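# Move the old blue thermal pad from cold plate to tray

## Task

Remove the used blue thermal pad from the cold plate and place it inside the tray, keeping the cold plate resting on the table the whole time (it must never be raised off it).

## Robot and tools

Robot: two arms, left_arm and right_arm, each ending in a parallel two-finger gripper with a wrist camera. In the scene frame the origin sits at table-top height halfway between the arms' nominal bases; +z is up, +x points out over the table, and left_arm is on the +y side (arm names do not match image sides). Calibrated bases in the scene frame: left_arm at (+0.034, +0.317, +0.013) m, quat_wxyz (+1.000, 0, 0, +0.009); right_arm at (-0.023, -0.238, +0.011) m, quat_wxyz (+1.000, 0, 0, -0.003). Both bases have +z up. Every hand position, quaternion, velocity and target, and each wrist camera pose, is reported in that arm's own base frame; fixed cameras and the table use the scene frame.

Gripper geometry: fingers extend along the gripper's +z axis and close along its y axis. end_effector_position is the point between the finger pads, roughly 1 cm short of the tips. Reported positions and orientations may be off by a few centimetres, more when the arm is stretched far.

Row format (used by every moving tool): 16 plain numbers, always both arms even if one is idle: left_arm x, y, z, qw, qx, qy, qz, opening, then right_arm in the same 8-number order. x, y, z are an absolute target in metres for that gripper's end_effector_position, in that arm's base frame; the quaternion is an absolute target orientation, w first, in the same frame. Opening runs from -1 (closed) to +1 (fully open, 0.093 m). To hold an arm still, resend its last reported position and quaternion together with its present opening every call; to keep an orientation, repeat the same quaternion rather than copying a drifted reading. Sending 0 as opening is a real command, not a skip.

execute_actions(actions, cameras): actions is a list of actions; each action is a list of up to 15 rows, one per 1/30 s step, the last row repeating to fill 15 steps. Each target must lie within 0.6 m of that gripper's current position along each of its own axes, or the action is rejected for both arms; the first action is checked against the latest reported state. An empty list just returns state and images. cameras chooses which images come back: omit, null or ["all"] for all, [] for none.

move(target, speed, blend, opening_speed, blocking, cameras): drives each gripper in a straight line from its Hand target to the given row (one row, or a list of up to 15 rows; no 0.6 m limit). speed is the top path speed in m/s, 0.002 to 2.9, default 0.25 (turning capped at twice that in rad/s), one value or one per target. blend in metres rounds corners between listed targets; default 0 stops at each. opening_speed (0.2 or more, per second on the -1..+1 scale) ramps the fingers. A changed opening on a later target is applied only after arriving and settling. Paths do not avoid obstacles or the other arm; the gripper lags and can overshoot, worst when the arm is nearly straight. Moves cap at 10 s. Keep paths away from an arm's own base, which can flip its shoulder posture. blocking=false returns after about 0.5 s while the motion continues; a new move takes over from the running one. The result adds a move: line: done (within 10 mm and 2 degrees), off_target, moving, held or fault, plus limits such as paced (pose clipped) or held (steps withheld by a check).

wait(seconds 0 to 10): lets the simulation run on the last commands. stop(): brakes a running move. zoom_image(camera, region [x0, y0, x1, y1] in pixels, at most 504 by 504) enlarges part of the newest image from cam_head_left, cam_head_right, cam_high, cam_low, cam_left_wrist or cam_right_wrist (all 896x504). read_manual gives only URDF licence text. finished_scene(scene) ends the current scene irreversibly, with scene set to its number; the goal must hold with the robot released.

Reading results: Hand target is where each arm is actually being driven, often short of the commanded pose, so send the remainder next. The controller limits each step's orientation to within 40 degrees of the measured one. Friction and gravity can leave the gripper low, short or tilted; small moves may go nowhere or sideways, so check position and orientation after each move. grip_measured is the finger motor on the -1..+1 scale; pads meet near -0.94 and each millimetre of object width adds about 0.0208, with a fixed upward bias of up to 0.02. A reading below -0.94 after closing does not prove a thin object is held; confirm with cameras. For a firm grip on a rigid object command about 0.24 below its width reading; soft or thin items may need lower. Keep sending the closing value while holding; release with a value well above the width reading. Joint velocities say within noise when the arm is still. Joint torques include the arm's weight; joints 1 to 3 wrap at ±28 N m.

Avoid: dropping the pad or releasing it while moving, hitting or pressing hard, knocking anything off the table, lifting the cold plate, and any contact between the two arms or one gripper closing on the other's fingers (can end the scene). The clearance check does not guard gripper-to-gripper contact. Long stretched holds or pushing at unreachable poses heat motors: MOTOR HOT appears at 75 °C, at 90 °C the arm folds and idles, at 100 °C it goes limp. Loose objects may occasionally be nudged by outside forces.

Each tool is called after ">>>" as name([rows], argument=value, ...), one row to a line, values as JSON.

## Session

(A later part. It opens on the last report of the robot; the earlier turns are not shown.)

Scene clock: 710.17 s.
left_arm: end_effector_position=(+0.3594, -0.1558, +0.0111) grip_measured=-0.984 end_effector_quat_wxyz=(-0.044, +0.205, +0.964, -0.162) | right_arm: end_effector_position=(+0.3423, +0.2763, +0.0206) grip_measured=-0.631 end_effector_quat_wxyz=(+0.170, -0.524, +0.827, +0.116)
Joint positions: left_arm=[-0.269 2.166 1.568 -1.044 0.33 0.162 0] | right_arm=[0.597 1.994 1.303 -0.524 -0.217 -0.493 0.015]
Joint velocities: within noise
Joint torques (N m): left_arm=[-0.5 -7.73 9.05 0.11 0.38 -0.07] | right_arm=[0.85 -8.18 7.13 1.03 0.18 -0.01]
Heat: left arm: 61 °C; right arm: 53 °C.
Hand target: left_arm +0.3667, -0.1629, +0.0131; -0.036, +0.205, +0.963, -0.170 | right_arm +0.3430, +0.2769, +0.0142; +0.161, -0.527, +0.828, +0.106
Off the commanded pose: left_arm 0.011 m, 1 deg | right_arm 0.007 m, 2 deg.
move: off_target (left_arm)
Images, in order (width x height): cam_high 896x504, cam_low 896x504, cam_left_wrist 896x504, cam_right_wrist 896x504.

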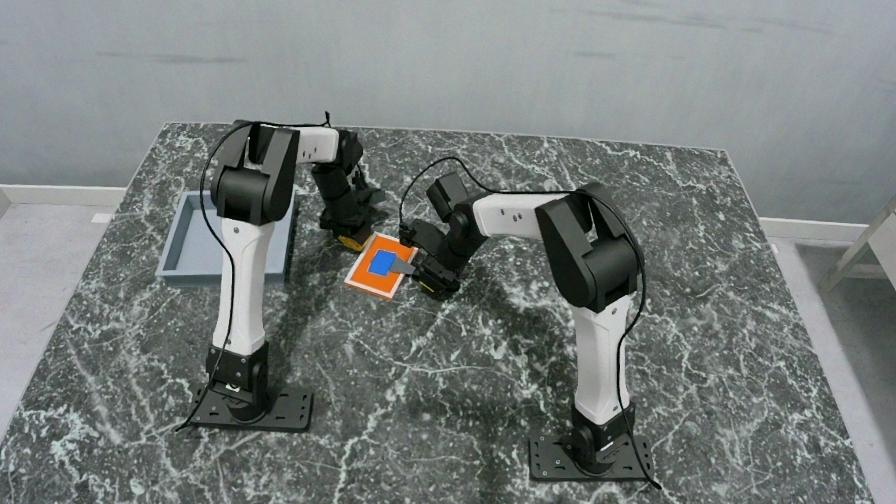

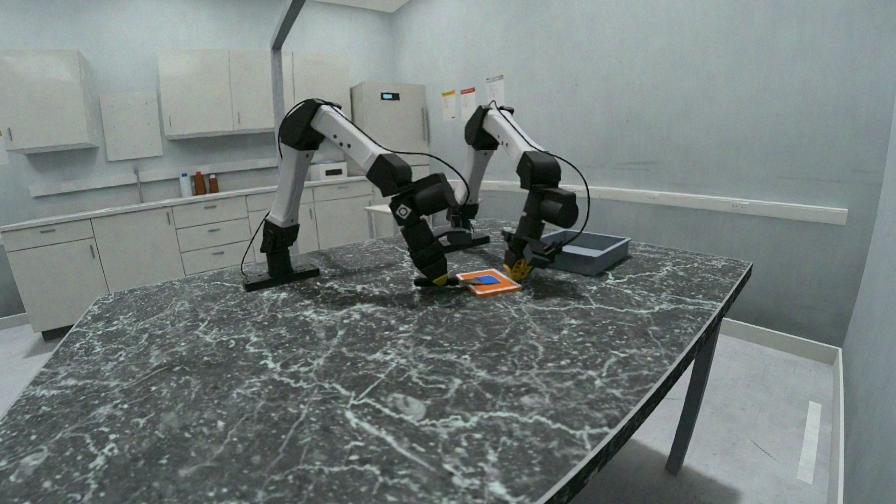

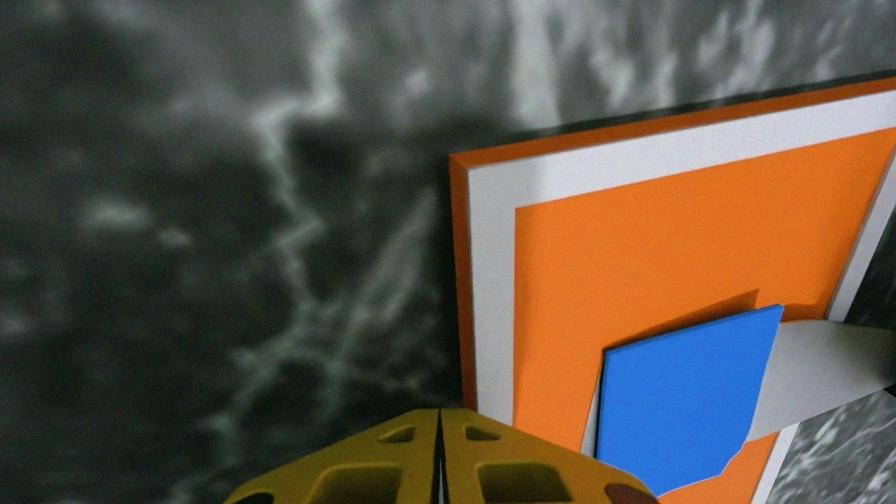

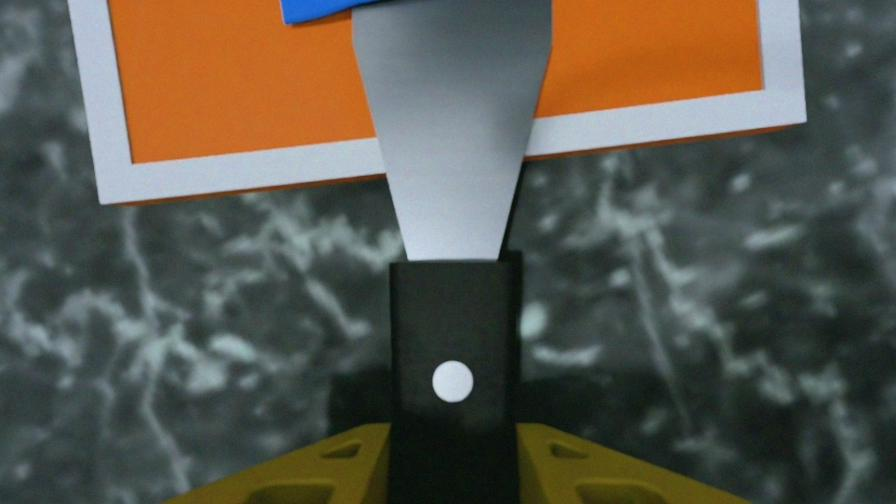

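>>> move([
  [0.367,-0.163,0.013,-0.036,0.205,0.963,-0.170,-1,0.3175,0.222,0.024,0.1600,-0.5246,0.8234,0.105,-0.85],
  [0.367,-0.163,0.013,-0.036,0.205,0.963,-0.170,-1,0.308,0.223,0.055,0.1095,-0.54,0.8315,0.0711,-0.85],
], speed=0.04, cameras=["cam_left_wrist","cam_low","cam_high","cam_right_wrist"])

>>> zoom_image(camera="cam_high", region=[330, 200, 510, 310])

>>> zoom_image(camera="cam_left_wrist", region=[500, 200, 896, 504])

Scene clock: 728.50 s.
left_arm: end_effector_position=(+0.3594, -0.1558, +0.0111) grip_measured=-0.984 end_effector_quat_wxyz=(-0.044, +0.205, +0.964, -0.162) | right_arm: end_effector_position=(+0.3047, +0.2213, +0.0423) grip_measured=-0.633 end_effector_quat_wxyz=(+0.097, -0.539, +0.833, +0.077)
Joint positions: left_arm=[-0.269 2.166 1.568 -1.044 0.33 0.162 0] | right_arm=[0.558 1.852 1.251 -0.776 -0.157 -0.574 0.015]
Joint velocities: within noise
Joint torques (N m): left_arm=[-0.59 -7.68 9.01 0.12 0.39 0.03] | right_arm=[0.61 -11.08 7.2 0.65 0.14 0.04]
Heat: left arm: 61 °C; right arm: 50 °C.
Hand target: left_arm +0.3667, -0.1629, +0.0131; -0.036, +0.205, +0.963, -0.170 | right_arm +0.3079, +0.2231, +0.0549; +0.110, -0.540, +0.831, +0.071
Off the commanded pose: left_arm 0.011 m, 1 deg | right_arm 0.013 m, 2 deg.
move: off_target (left_arm, right_arm)
Images, in order (width x height): cam_high 896x504, cam_low 896x504, cam_left_wrist 896x504, cam_right_wrist 896x504.

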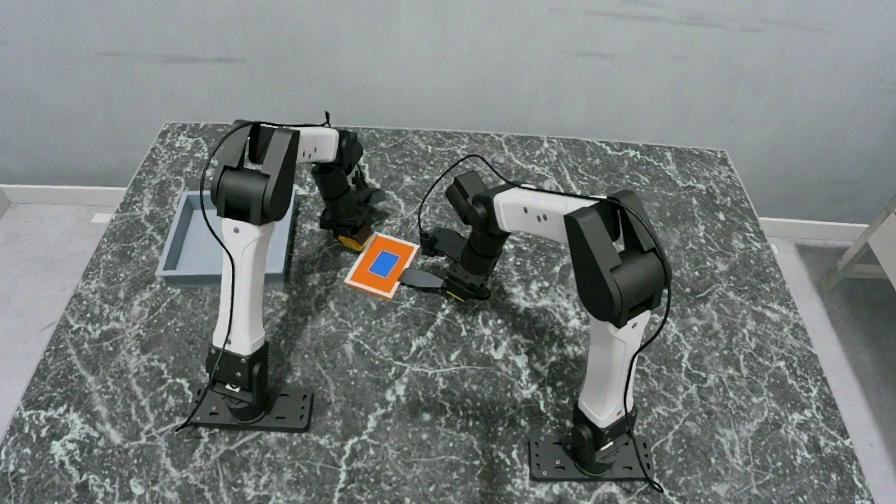

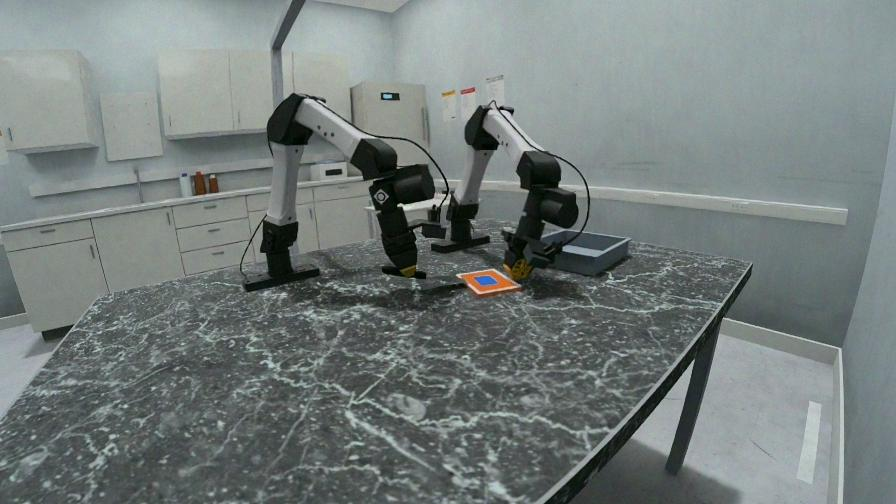

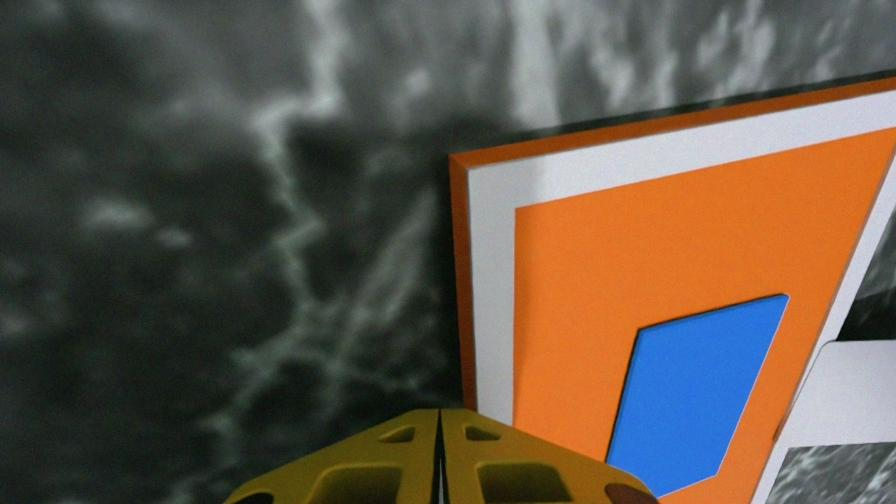

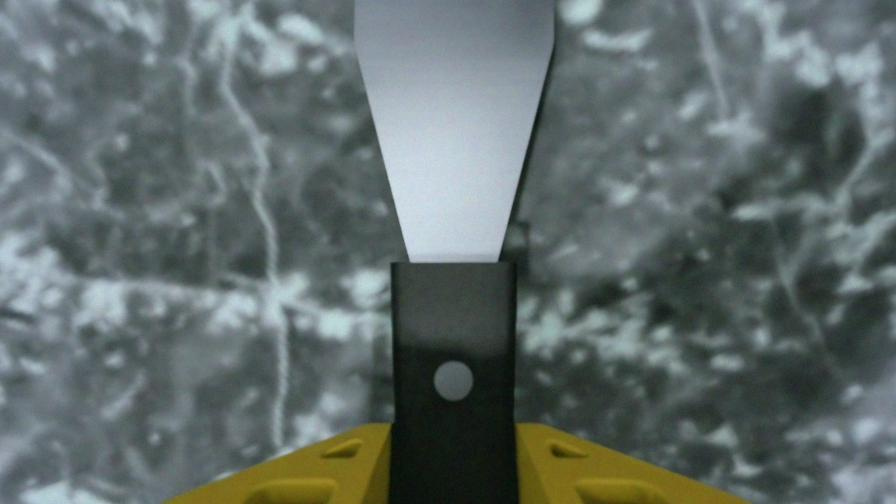

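Scaled by 2.800 from the camera's 896x504 image, which has a finer 1280x720 frame.

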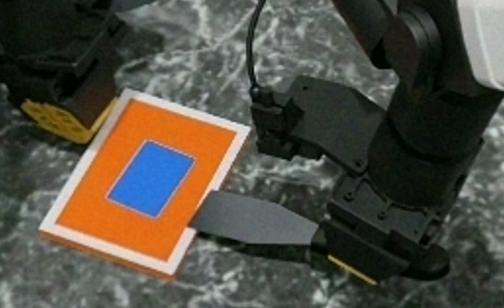

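Scaled by 1.273 from the camera's 896x504 image, which has a finer 1280x720 frame.

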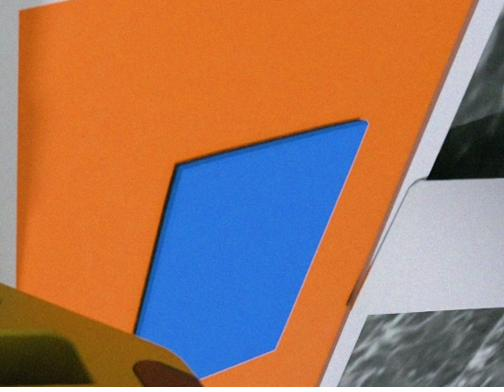

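>>> move(target=[0.367,-0.163,0.013,-0.036,0.205,0.963,-0.170,-1,0.312,0.232,0.03,0.1095,-0.54,0.8315,0.0711,-0.85], speed=0.04, cameras=["cam_high","cam_left_wrist","cam_low"])

Scene clock: 751.90 s.
left_arm: end_effector_position=(+0.3594, -0.1558, +0.0111) grip_measured=-0.984 end_effector_quat_wxyz=(-0.044, +0.205, +0.964, -0.162) | right_arm: end_effector_position=(+0.3126, +0.2320, +0.0374) grip_measured=-0.633 end_effector_quat_wxyz=(+0.116, -0.542, +0.829, +0.076)
Joint positions: left_arm=[-0.269 2.166 1.568 -1.044 0.33 0.162 0] | right_arm=[0.573 1.874 1.252 -0.715 -0.153 -0.567 0.015]
Joint velocities: within noise
Joint torques (N m): left_arm=[-0.53 -7.49 9.25 0.14 0.39 0.04] | right_arm=[0.69 -7.69 5.09 1 0.12 0.12]
Heat: left arm: 61 °C; right arm: 50 °C.
Hand target: left_arm +0.3667, -0.1629, +0.0131; -0.036, +0.205, +0.963, -0.170 | right_arm +0.3118, +0.2320, +0.0301; +0.109, -0.540, +0.831, +0.071
Off the commanded pose: left_arm 0.011 m, 1 deg | right_arm 0.007 m, 1 deg.
move: off_target (left_arm)
Images, in order (width x height): cam_high 896x504, cam_low 896x504, cam_left_wrist 896x504.

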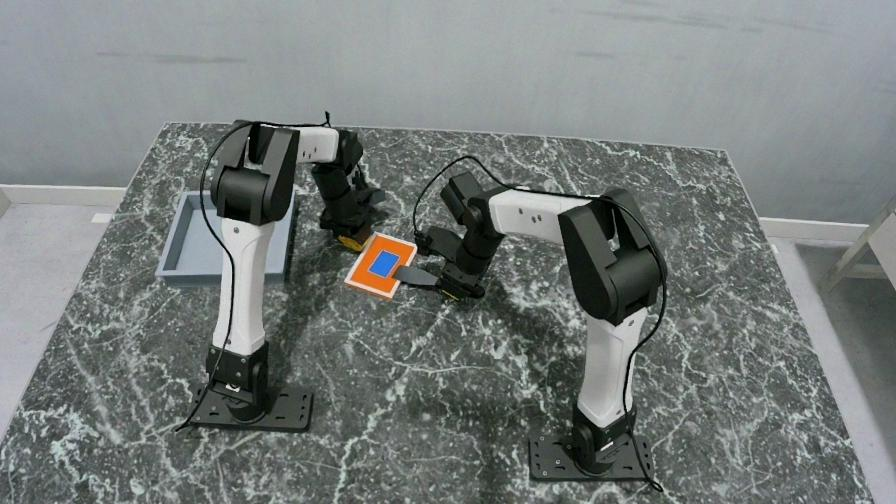

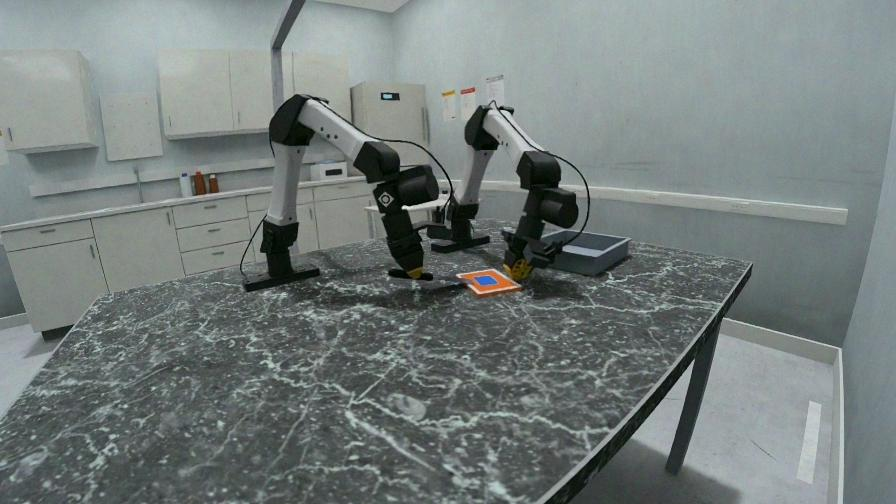

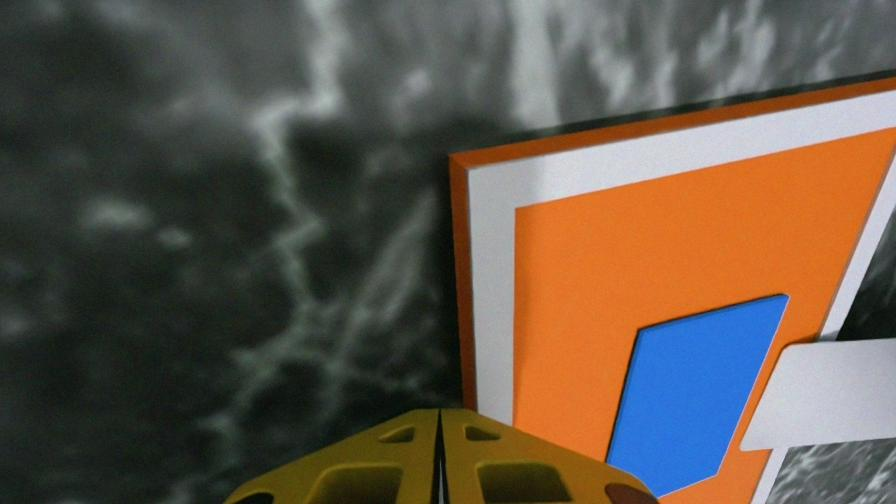

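>>> move([
  [0.367,-0.163,0.013,-0.036,0.205,0.963,-0.170,-1,0.314,0.236,0.022,0.1095,-0.54,0.8315,0.0711,-0.85],
  [0.367,-0.163,0.013,-0.036,0.205,0.963,-0.170,-1,0.320,0.250,0.02,0.1095,-0.54,0.8315,0.0711,-0.85],
], speed=0.03, cameras=["cam_high","cam_left_wrist","cam_low"])

>>> move(target=[0.367,-0.163,0.013,-0.036,0.205,0.963,-0.170,-1,0.326,0.264,0.02,0.1095,-0.54,0.8315,0.0711,-0.85], speed=0.03, cameras=["cam_high","cam_left_wrist","cam_low"])

Scene clock: 760.10 s.
left_arm: end_effector_position=(+0.3594, -0.1558, +0.0111) grip_measured=-0.984 end_effector_quat_wxyz=(-0.044, +0.205, +0.964, -0.162) | right_arm: end_effector_position=(+0.3172, +0.2469, +0.0245) grip_measured=-0.635 end_effector_quat_wxyz=(+0.112, -0.540, +0.831, +0.077)
Joint positions: left_arm=[-0.269 2.166 1.568 -1.044 0.33 0.162 0] | right_arm=[0.6 1.939 1.287 -0.688 -0.148 -0.536 0.015]
Joint velocities: within noise
Joint torques (N m): left_arm=[-0.53 -7.95 9.16 0.13 0.37 -0.1] | right_arm=[0.88 -7.6 6.99 0.94 0.14 0.1]
Heat: left arm: 61 °C; right arm: 49 °C.
Hand target: left_arm +0.3667, -0.1629, +0.0131; -0.036, +0.205, +0.963, -0.170 | right_arm +0.3198, +0.2499, +0.0200; +0.110, -0.540, +0.831, +0.071
Off the commanded pose: left_arm 0.011 m, 1 deg | right_arm 0.006 m, 1 deg.
move: off_target (left_arm)
Images, in order (width x height): cam_high 896x504, cam_low 896x504, cam_left_wrist 896x504.

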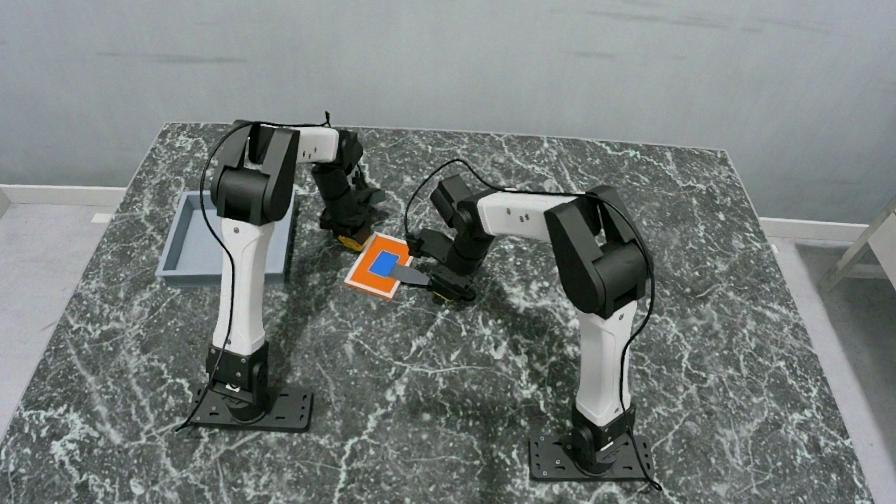

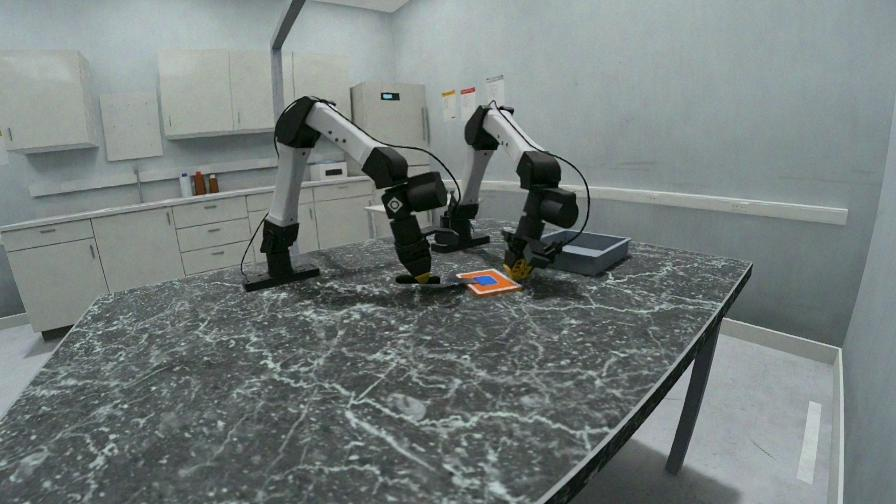

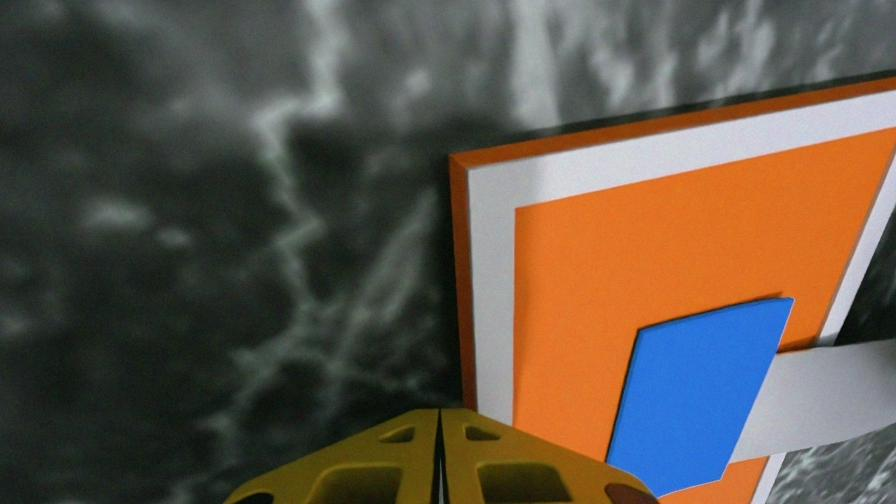

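Scene clock: 760.97 s.
left_arm: end_effector_position=(+0.3596, -0.1558, +0.0111) grip_measured=-0.984 end_effector_quat_wxyz=(-0.043, +0.205, +0.964, -0.162) | right_arm: end_effector_position=(+0.3236, +0.2593, +0.0244) grip_measured=-0.635 end_effector_quat_wxyz=(+0.112, -0.541, +0.830, +0.075)
Joint positions: left_arm=[-0.269 2.166 1.568 -1.043 0.33 0.162 0] | right_arm=[0.619 1.983 1.349 -0.705 -0.141 -0.519 0.015]
Joint velocities: within noise
Joint torques (N m): left_arm=[-0.47 -7.69 9.18 0.09 0.41 -0.04] | right_arm=[1.07 -7.95 7.23 0.93 0.12 0.11]
Heat: left arm: 61 °C; right arm: 49 °C.
Hand target: left_arm +0.3667, -0.1629, +0.0131; -0.036, +0.205, +0.963, -0.170 | right_arm +0.3258, +0.2639, +0.0199; +0.110, -0.540, +0.831, +0.071
Off the commanded pose: left_arm 0.010 m, 1 deg | right_arm 0.007 m, 1 deg.
move: done
Images, in order (width x height): cam_high 896x504, cam_low 896x504, cam_left_wrist 896x504.

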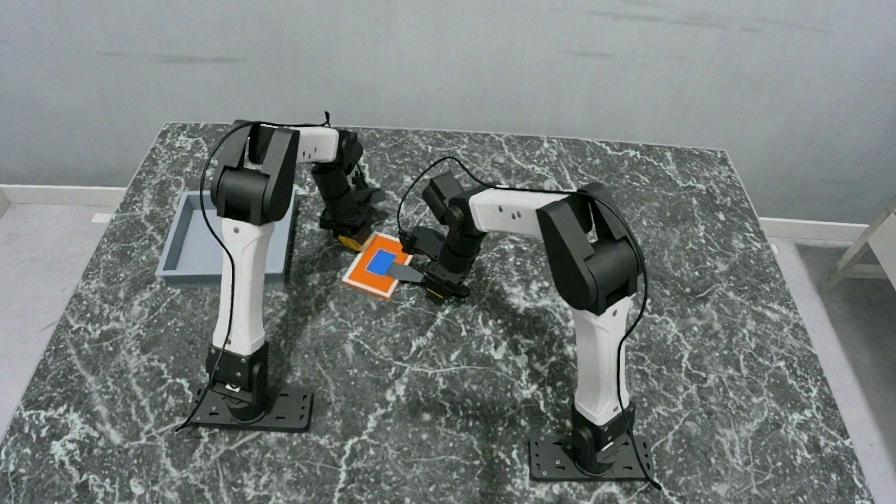

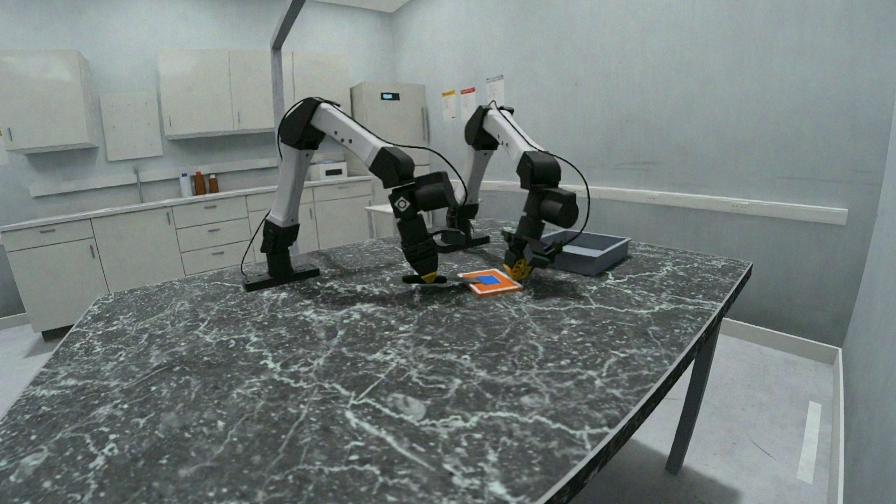

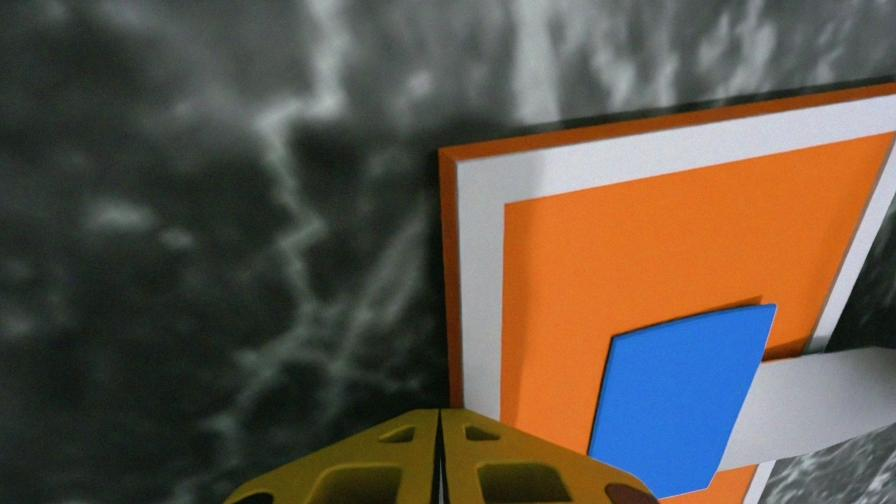

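>>> move([
  [0.367,-0.163,0.013,-0.036,0.205,0.963,-0.170,-1,0.328,0.268,0.006,0.16,-0.5246,0.8234,0.105,-0.85],
  [0.367,-0.163,0.013,-0.036,0.205,0.963,-0.170,-1,0.336,0.284,0.008,0.16,-0.5246,0.8234,0.105,-0.85],
], speed=0.03, cameras=["cam_high","cam_left_wrist","cam_low"])

>>> move(target=[0.367,-0.163,0.013,-0.036,0.205,0.963,-0.170,-1,0.345,0.302,0.01,0.16,-0.5246,0.8234,0.105,-0.85], speed=0.03, cameras=["cam_high","cam_left_wrist","cam_low"])

Scene clock: 770.77 s.
left_arm: end_effector_position=(+0.3608, -0.1559, +0.0109) grip_measured=-0.984 end_effector_quat_wxyz=(-0.040, +0.206, +0.964, -0.162) | right_arm: end_effector_position=(+0.3282, +0.2708, +0.0088) grip_measured=-0.637 end_effector_quat_wxyz=(+0.145, -0.527, +0.832, +0.099)
Joint positions: left_arm=[-0.269 2.166 1.568 -1.038 0.329 0.162 0] | right_arm=[0.619 1.996 1.275 -0.546 -0.181 -0.483 0.015]
Joint velocities: within noise
Joint torques (N m): left_arm=[-0.58 -7.58 9.17 0.09 0.41 0.01] | right_arm=[1.17 -7.97 7.47 1.53 -0.12 0.14]
Heat: left arm: 61 °C; right arm: 49 °C.
Hand target: left_arm +0.3667, -0.1629, +0.0130; -0.036, +0.205, +0.963, -0.170 | right_arm +0.3354, +0.2836, +0.0084; +0.161, -0.527, +0.828, +0.106
Off the commanded pose: left_arm 0.010 m, 1 deg | right_arm 0.015 m, 2 deg.
move: off_target (right_arm)
Images, in order (width x height): cam_high 896x504, cam_low 896x504, cam_left_wrist 896x504.

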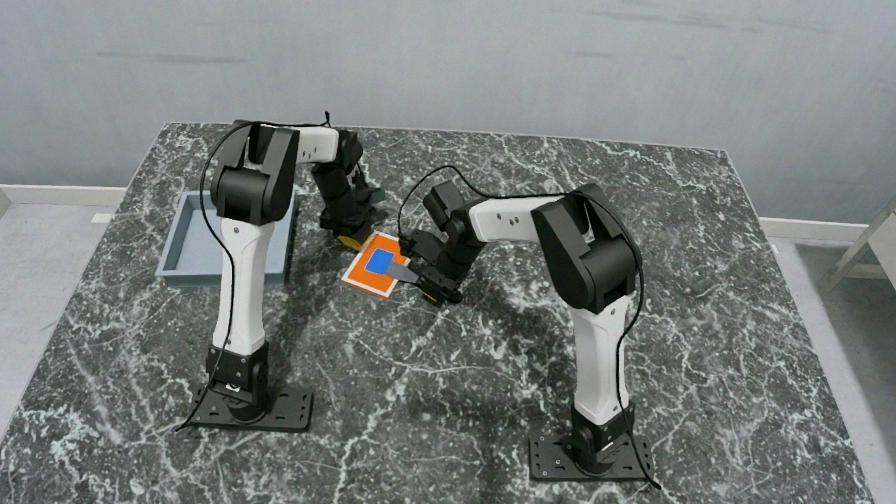

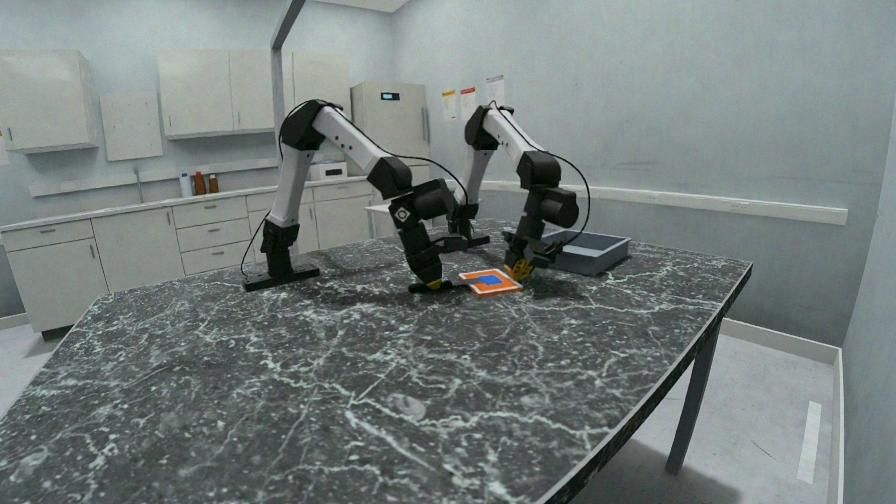

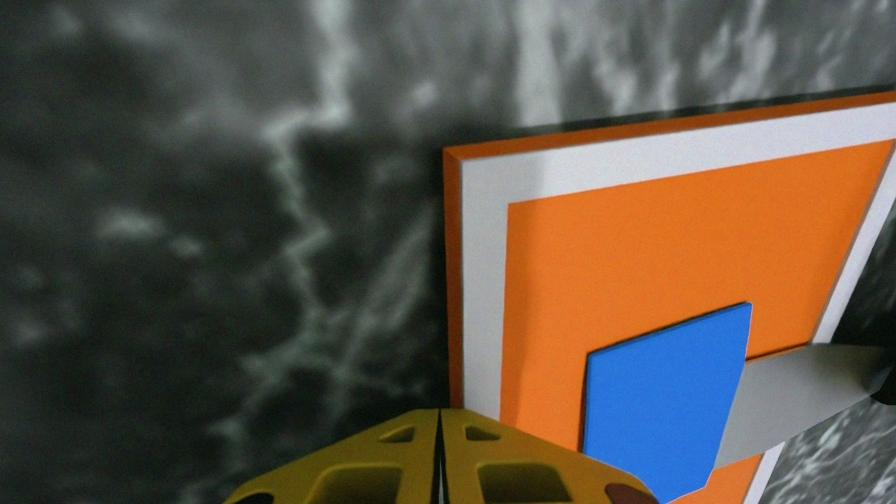

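Scene clock: 771.83 s.
left_arm: end_effector_position=(+0.3609, -0.1559, +0.0109) grip_measured=-0.984 end_effector_quat_wxyz=(-0.040, +0.206, +0.964, -0.162) | right_arm: end_effector_position=(+0.3401, +0.2938, +0.0099) grip_measured=-0.637 end_effector_quat_wxyz=(+0.153, -0.527, +0.829, +0.104)
Joint positions: left_arm=[-0.269 2.166 1.568 -1.037 0.329 0.162 0] | right_arm=[0.645 2.06 1.371 -0.554 -0.18 -0.458 0.015]
Joint velocities: within noise
Joint torques (N m): left_arm=[-0.5 -7.73 9.46 0.1 0.42 -0.08] | right_arm=[0.85 -9.22 7.71 1.26 -0.03 0.11]
Heat: left arm: 61 °C; right arm: 49 °C.
Hand target: left_arm +0.3668, -0.1629, +0.0130; -0.036, +0.205, +0.963, -0.170 | right_arm +0.3448, +0.3019, +0.0102; +0.161, -0.527, +0.828, +0.106
Off the commanded pose: left_arm 0.010 m, 1 deg | right_arm 0.010 m, 1 deg.
move: done
Images, in order (width x height): cam_high 896x504, cam_low 896x504, cam_left_wrist 896x504.

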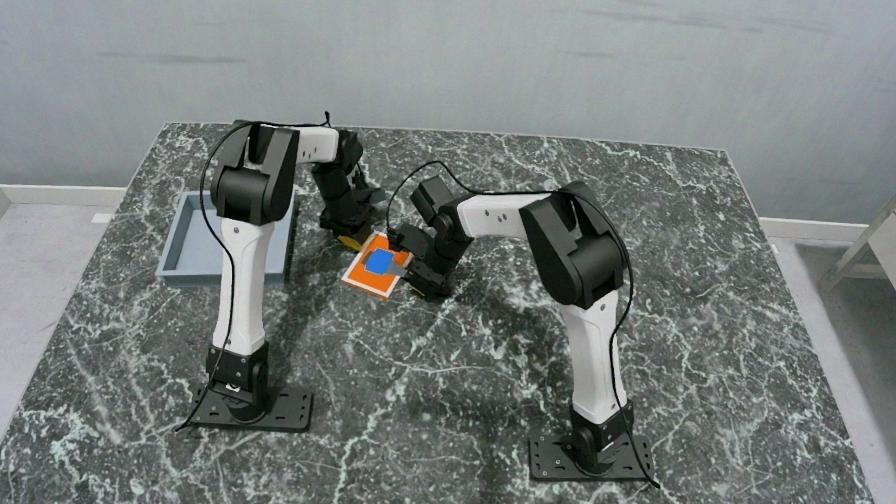

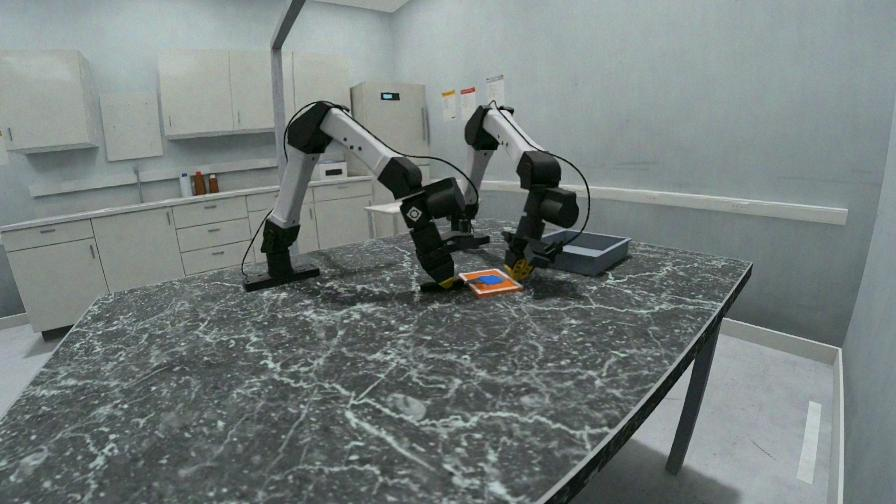

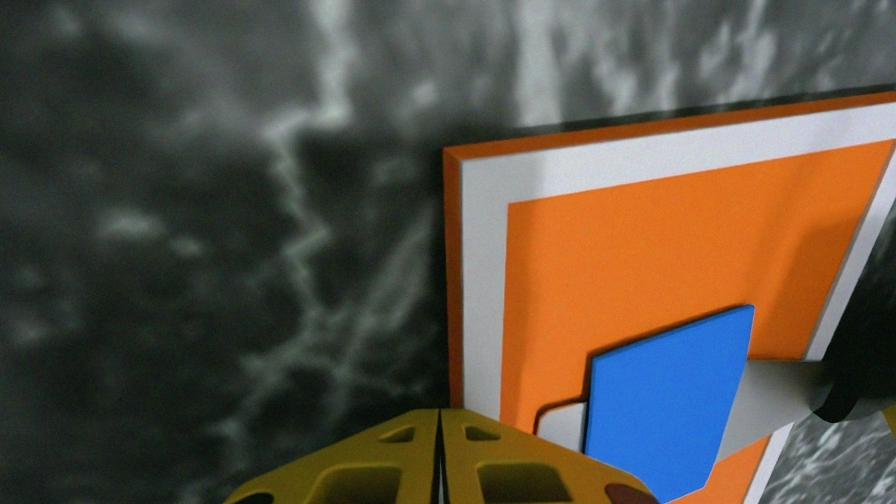

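>>> zoom_image(camera="cam_high", region=[330, 220, 430, 310])

>>> zoom_image(camera="cam_low", region=[440, 250, 540, 310])

>>> zoom_image(camera="cam_left_wrist", region=[520, 280, 820, 504])

Scaled by 5.040 from the camera's 896x504 image, which has a finer 1280x720 frame.

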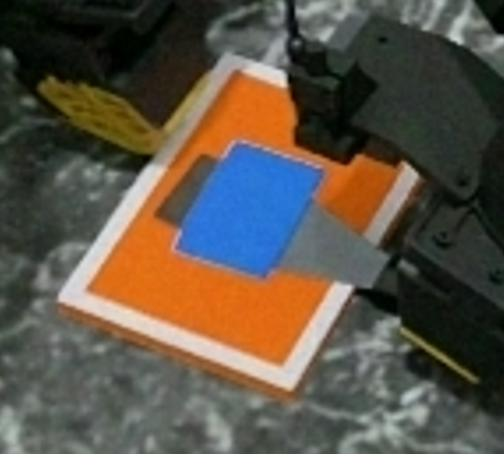

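Scaled by 5.040 from the camera's 896x504 image, which has a finer 1280x720 frame.

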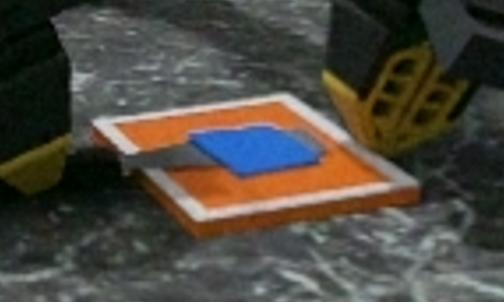

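Scaled by 1.680 from the camera's 896x504 image, which has a finer 1280x720 frame.

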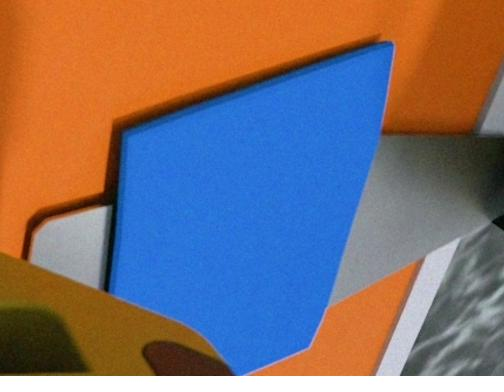

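>>> move(target=[0.367,-0.163,0.013,-0.036,0.205,0.963,-0.170,-1,0.326,0.306,0.010,0.16,-0.5246,0.8234,0.105,-0.85], speed=0.03, cameras=["cam_high","cam_left_wrist","cam_low"])

>>> zoom_image(camera="cam_high", region=[330, 220, 430, 310])

>>> zoom_image(camera="cam_low", region=[440, 250, 540, 310])

Scene clock: 783.83 s.
left_arm: end_effector_position=(+0.3609, -0.1559, +0.0109) grip_measured=-0.984 end_effector_quat_wxyz=(-0.040, +0.206, +0.964, -0.162) | right_arm: end_effector_position=(+0.3360, +0.2982, +0.0087) grip_measured=-0.637 end_effector_quat_wxyz=(+0.161, -0.520, +0.834, +0.095)
Joint positions: left_arm=[-0.269 2.166 1.568 -1.037 0.329 0.162 0] | right_arm=[0.67 2.049 1.346 -0.522 -0.15 -0.419 0.015]
Joint velocities: within noise
Joint torques (N m): left_arm=[-0.53 -7.68 9.28 0.06 0.5 -0.05] | right_arm=[2.02 -11.89 4.03 1.29 -0.21 0.07]
Heat: left arm: 61 °C; right arm: 50 °C.
Hand target: left_arm +0.3668, -0.1629, +0.0130; -0.036, +0.205, +0.963, -0.170 | right_arm +0.3260, +0.3058, +0.0099; +0.160, -0.527, +0.828, +0.106
Off the commanded pose: left_arm 0.010 m, 1 deg | right_arm 0.013 m, 2 deg.
move: off_target (right_arm)
Images, in order (width x height): cam_high 896x504, cam_low 896x504, cam_left_wrist 896x504.

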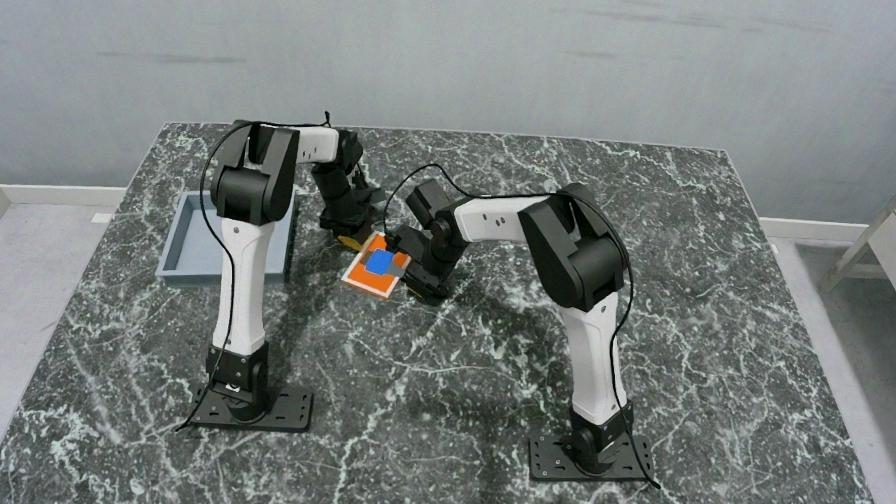

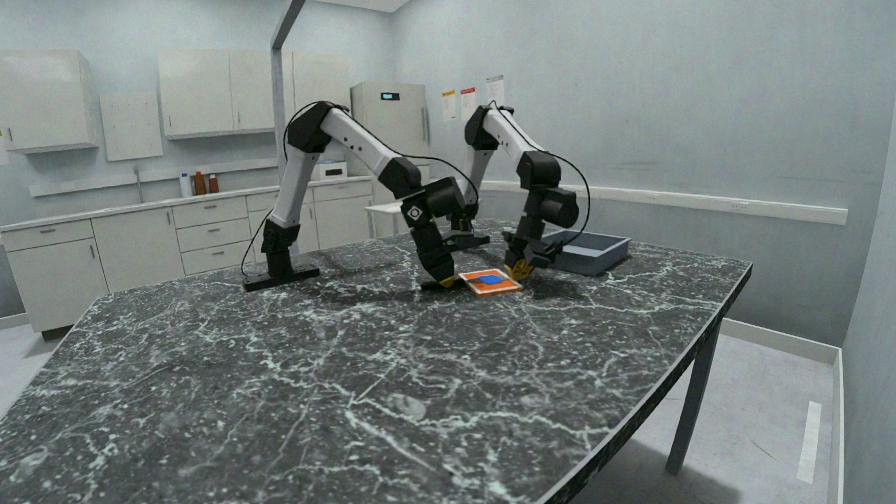

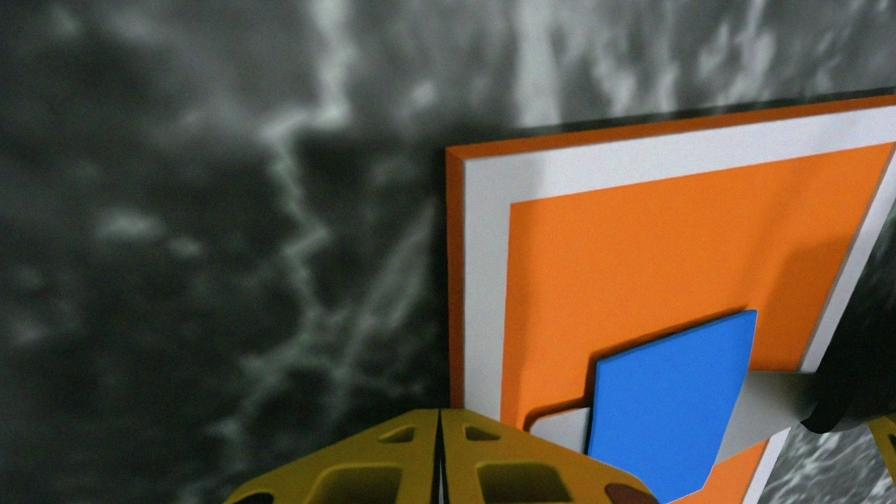

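Scaled by 5.040 from the camera's 896x504 image, which has a finer 1280x720 frame.

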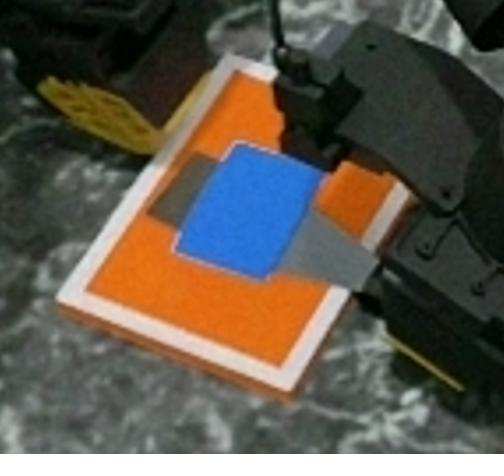

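Scaled by 5.040 from the camera's 896x504 image, which has a finer 1280x720 frame.

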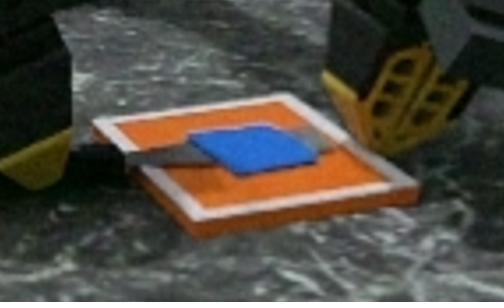

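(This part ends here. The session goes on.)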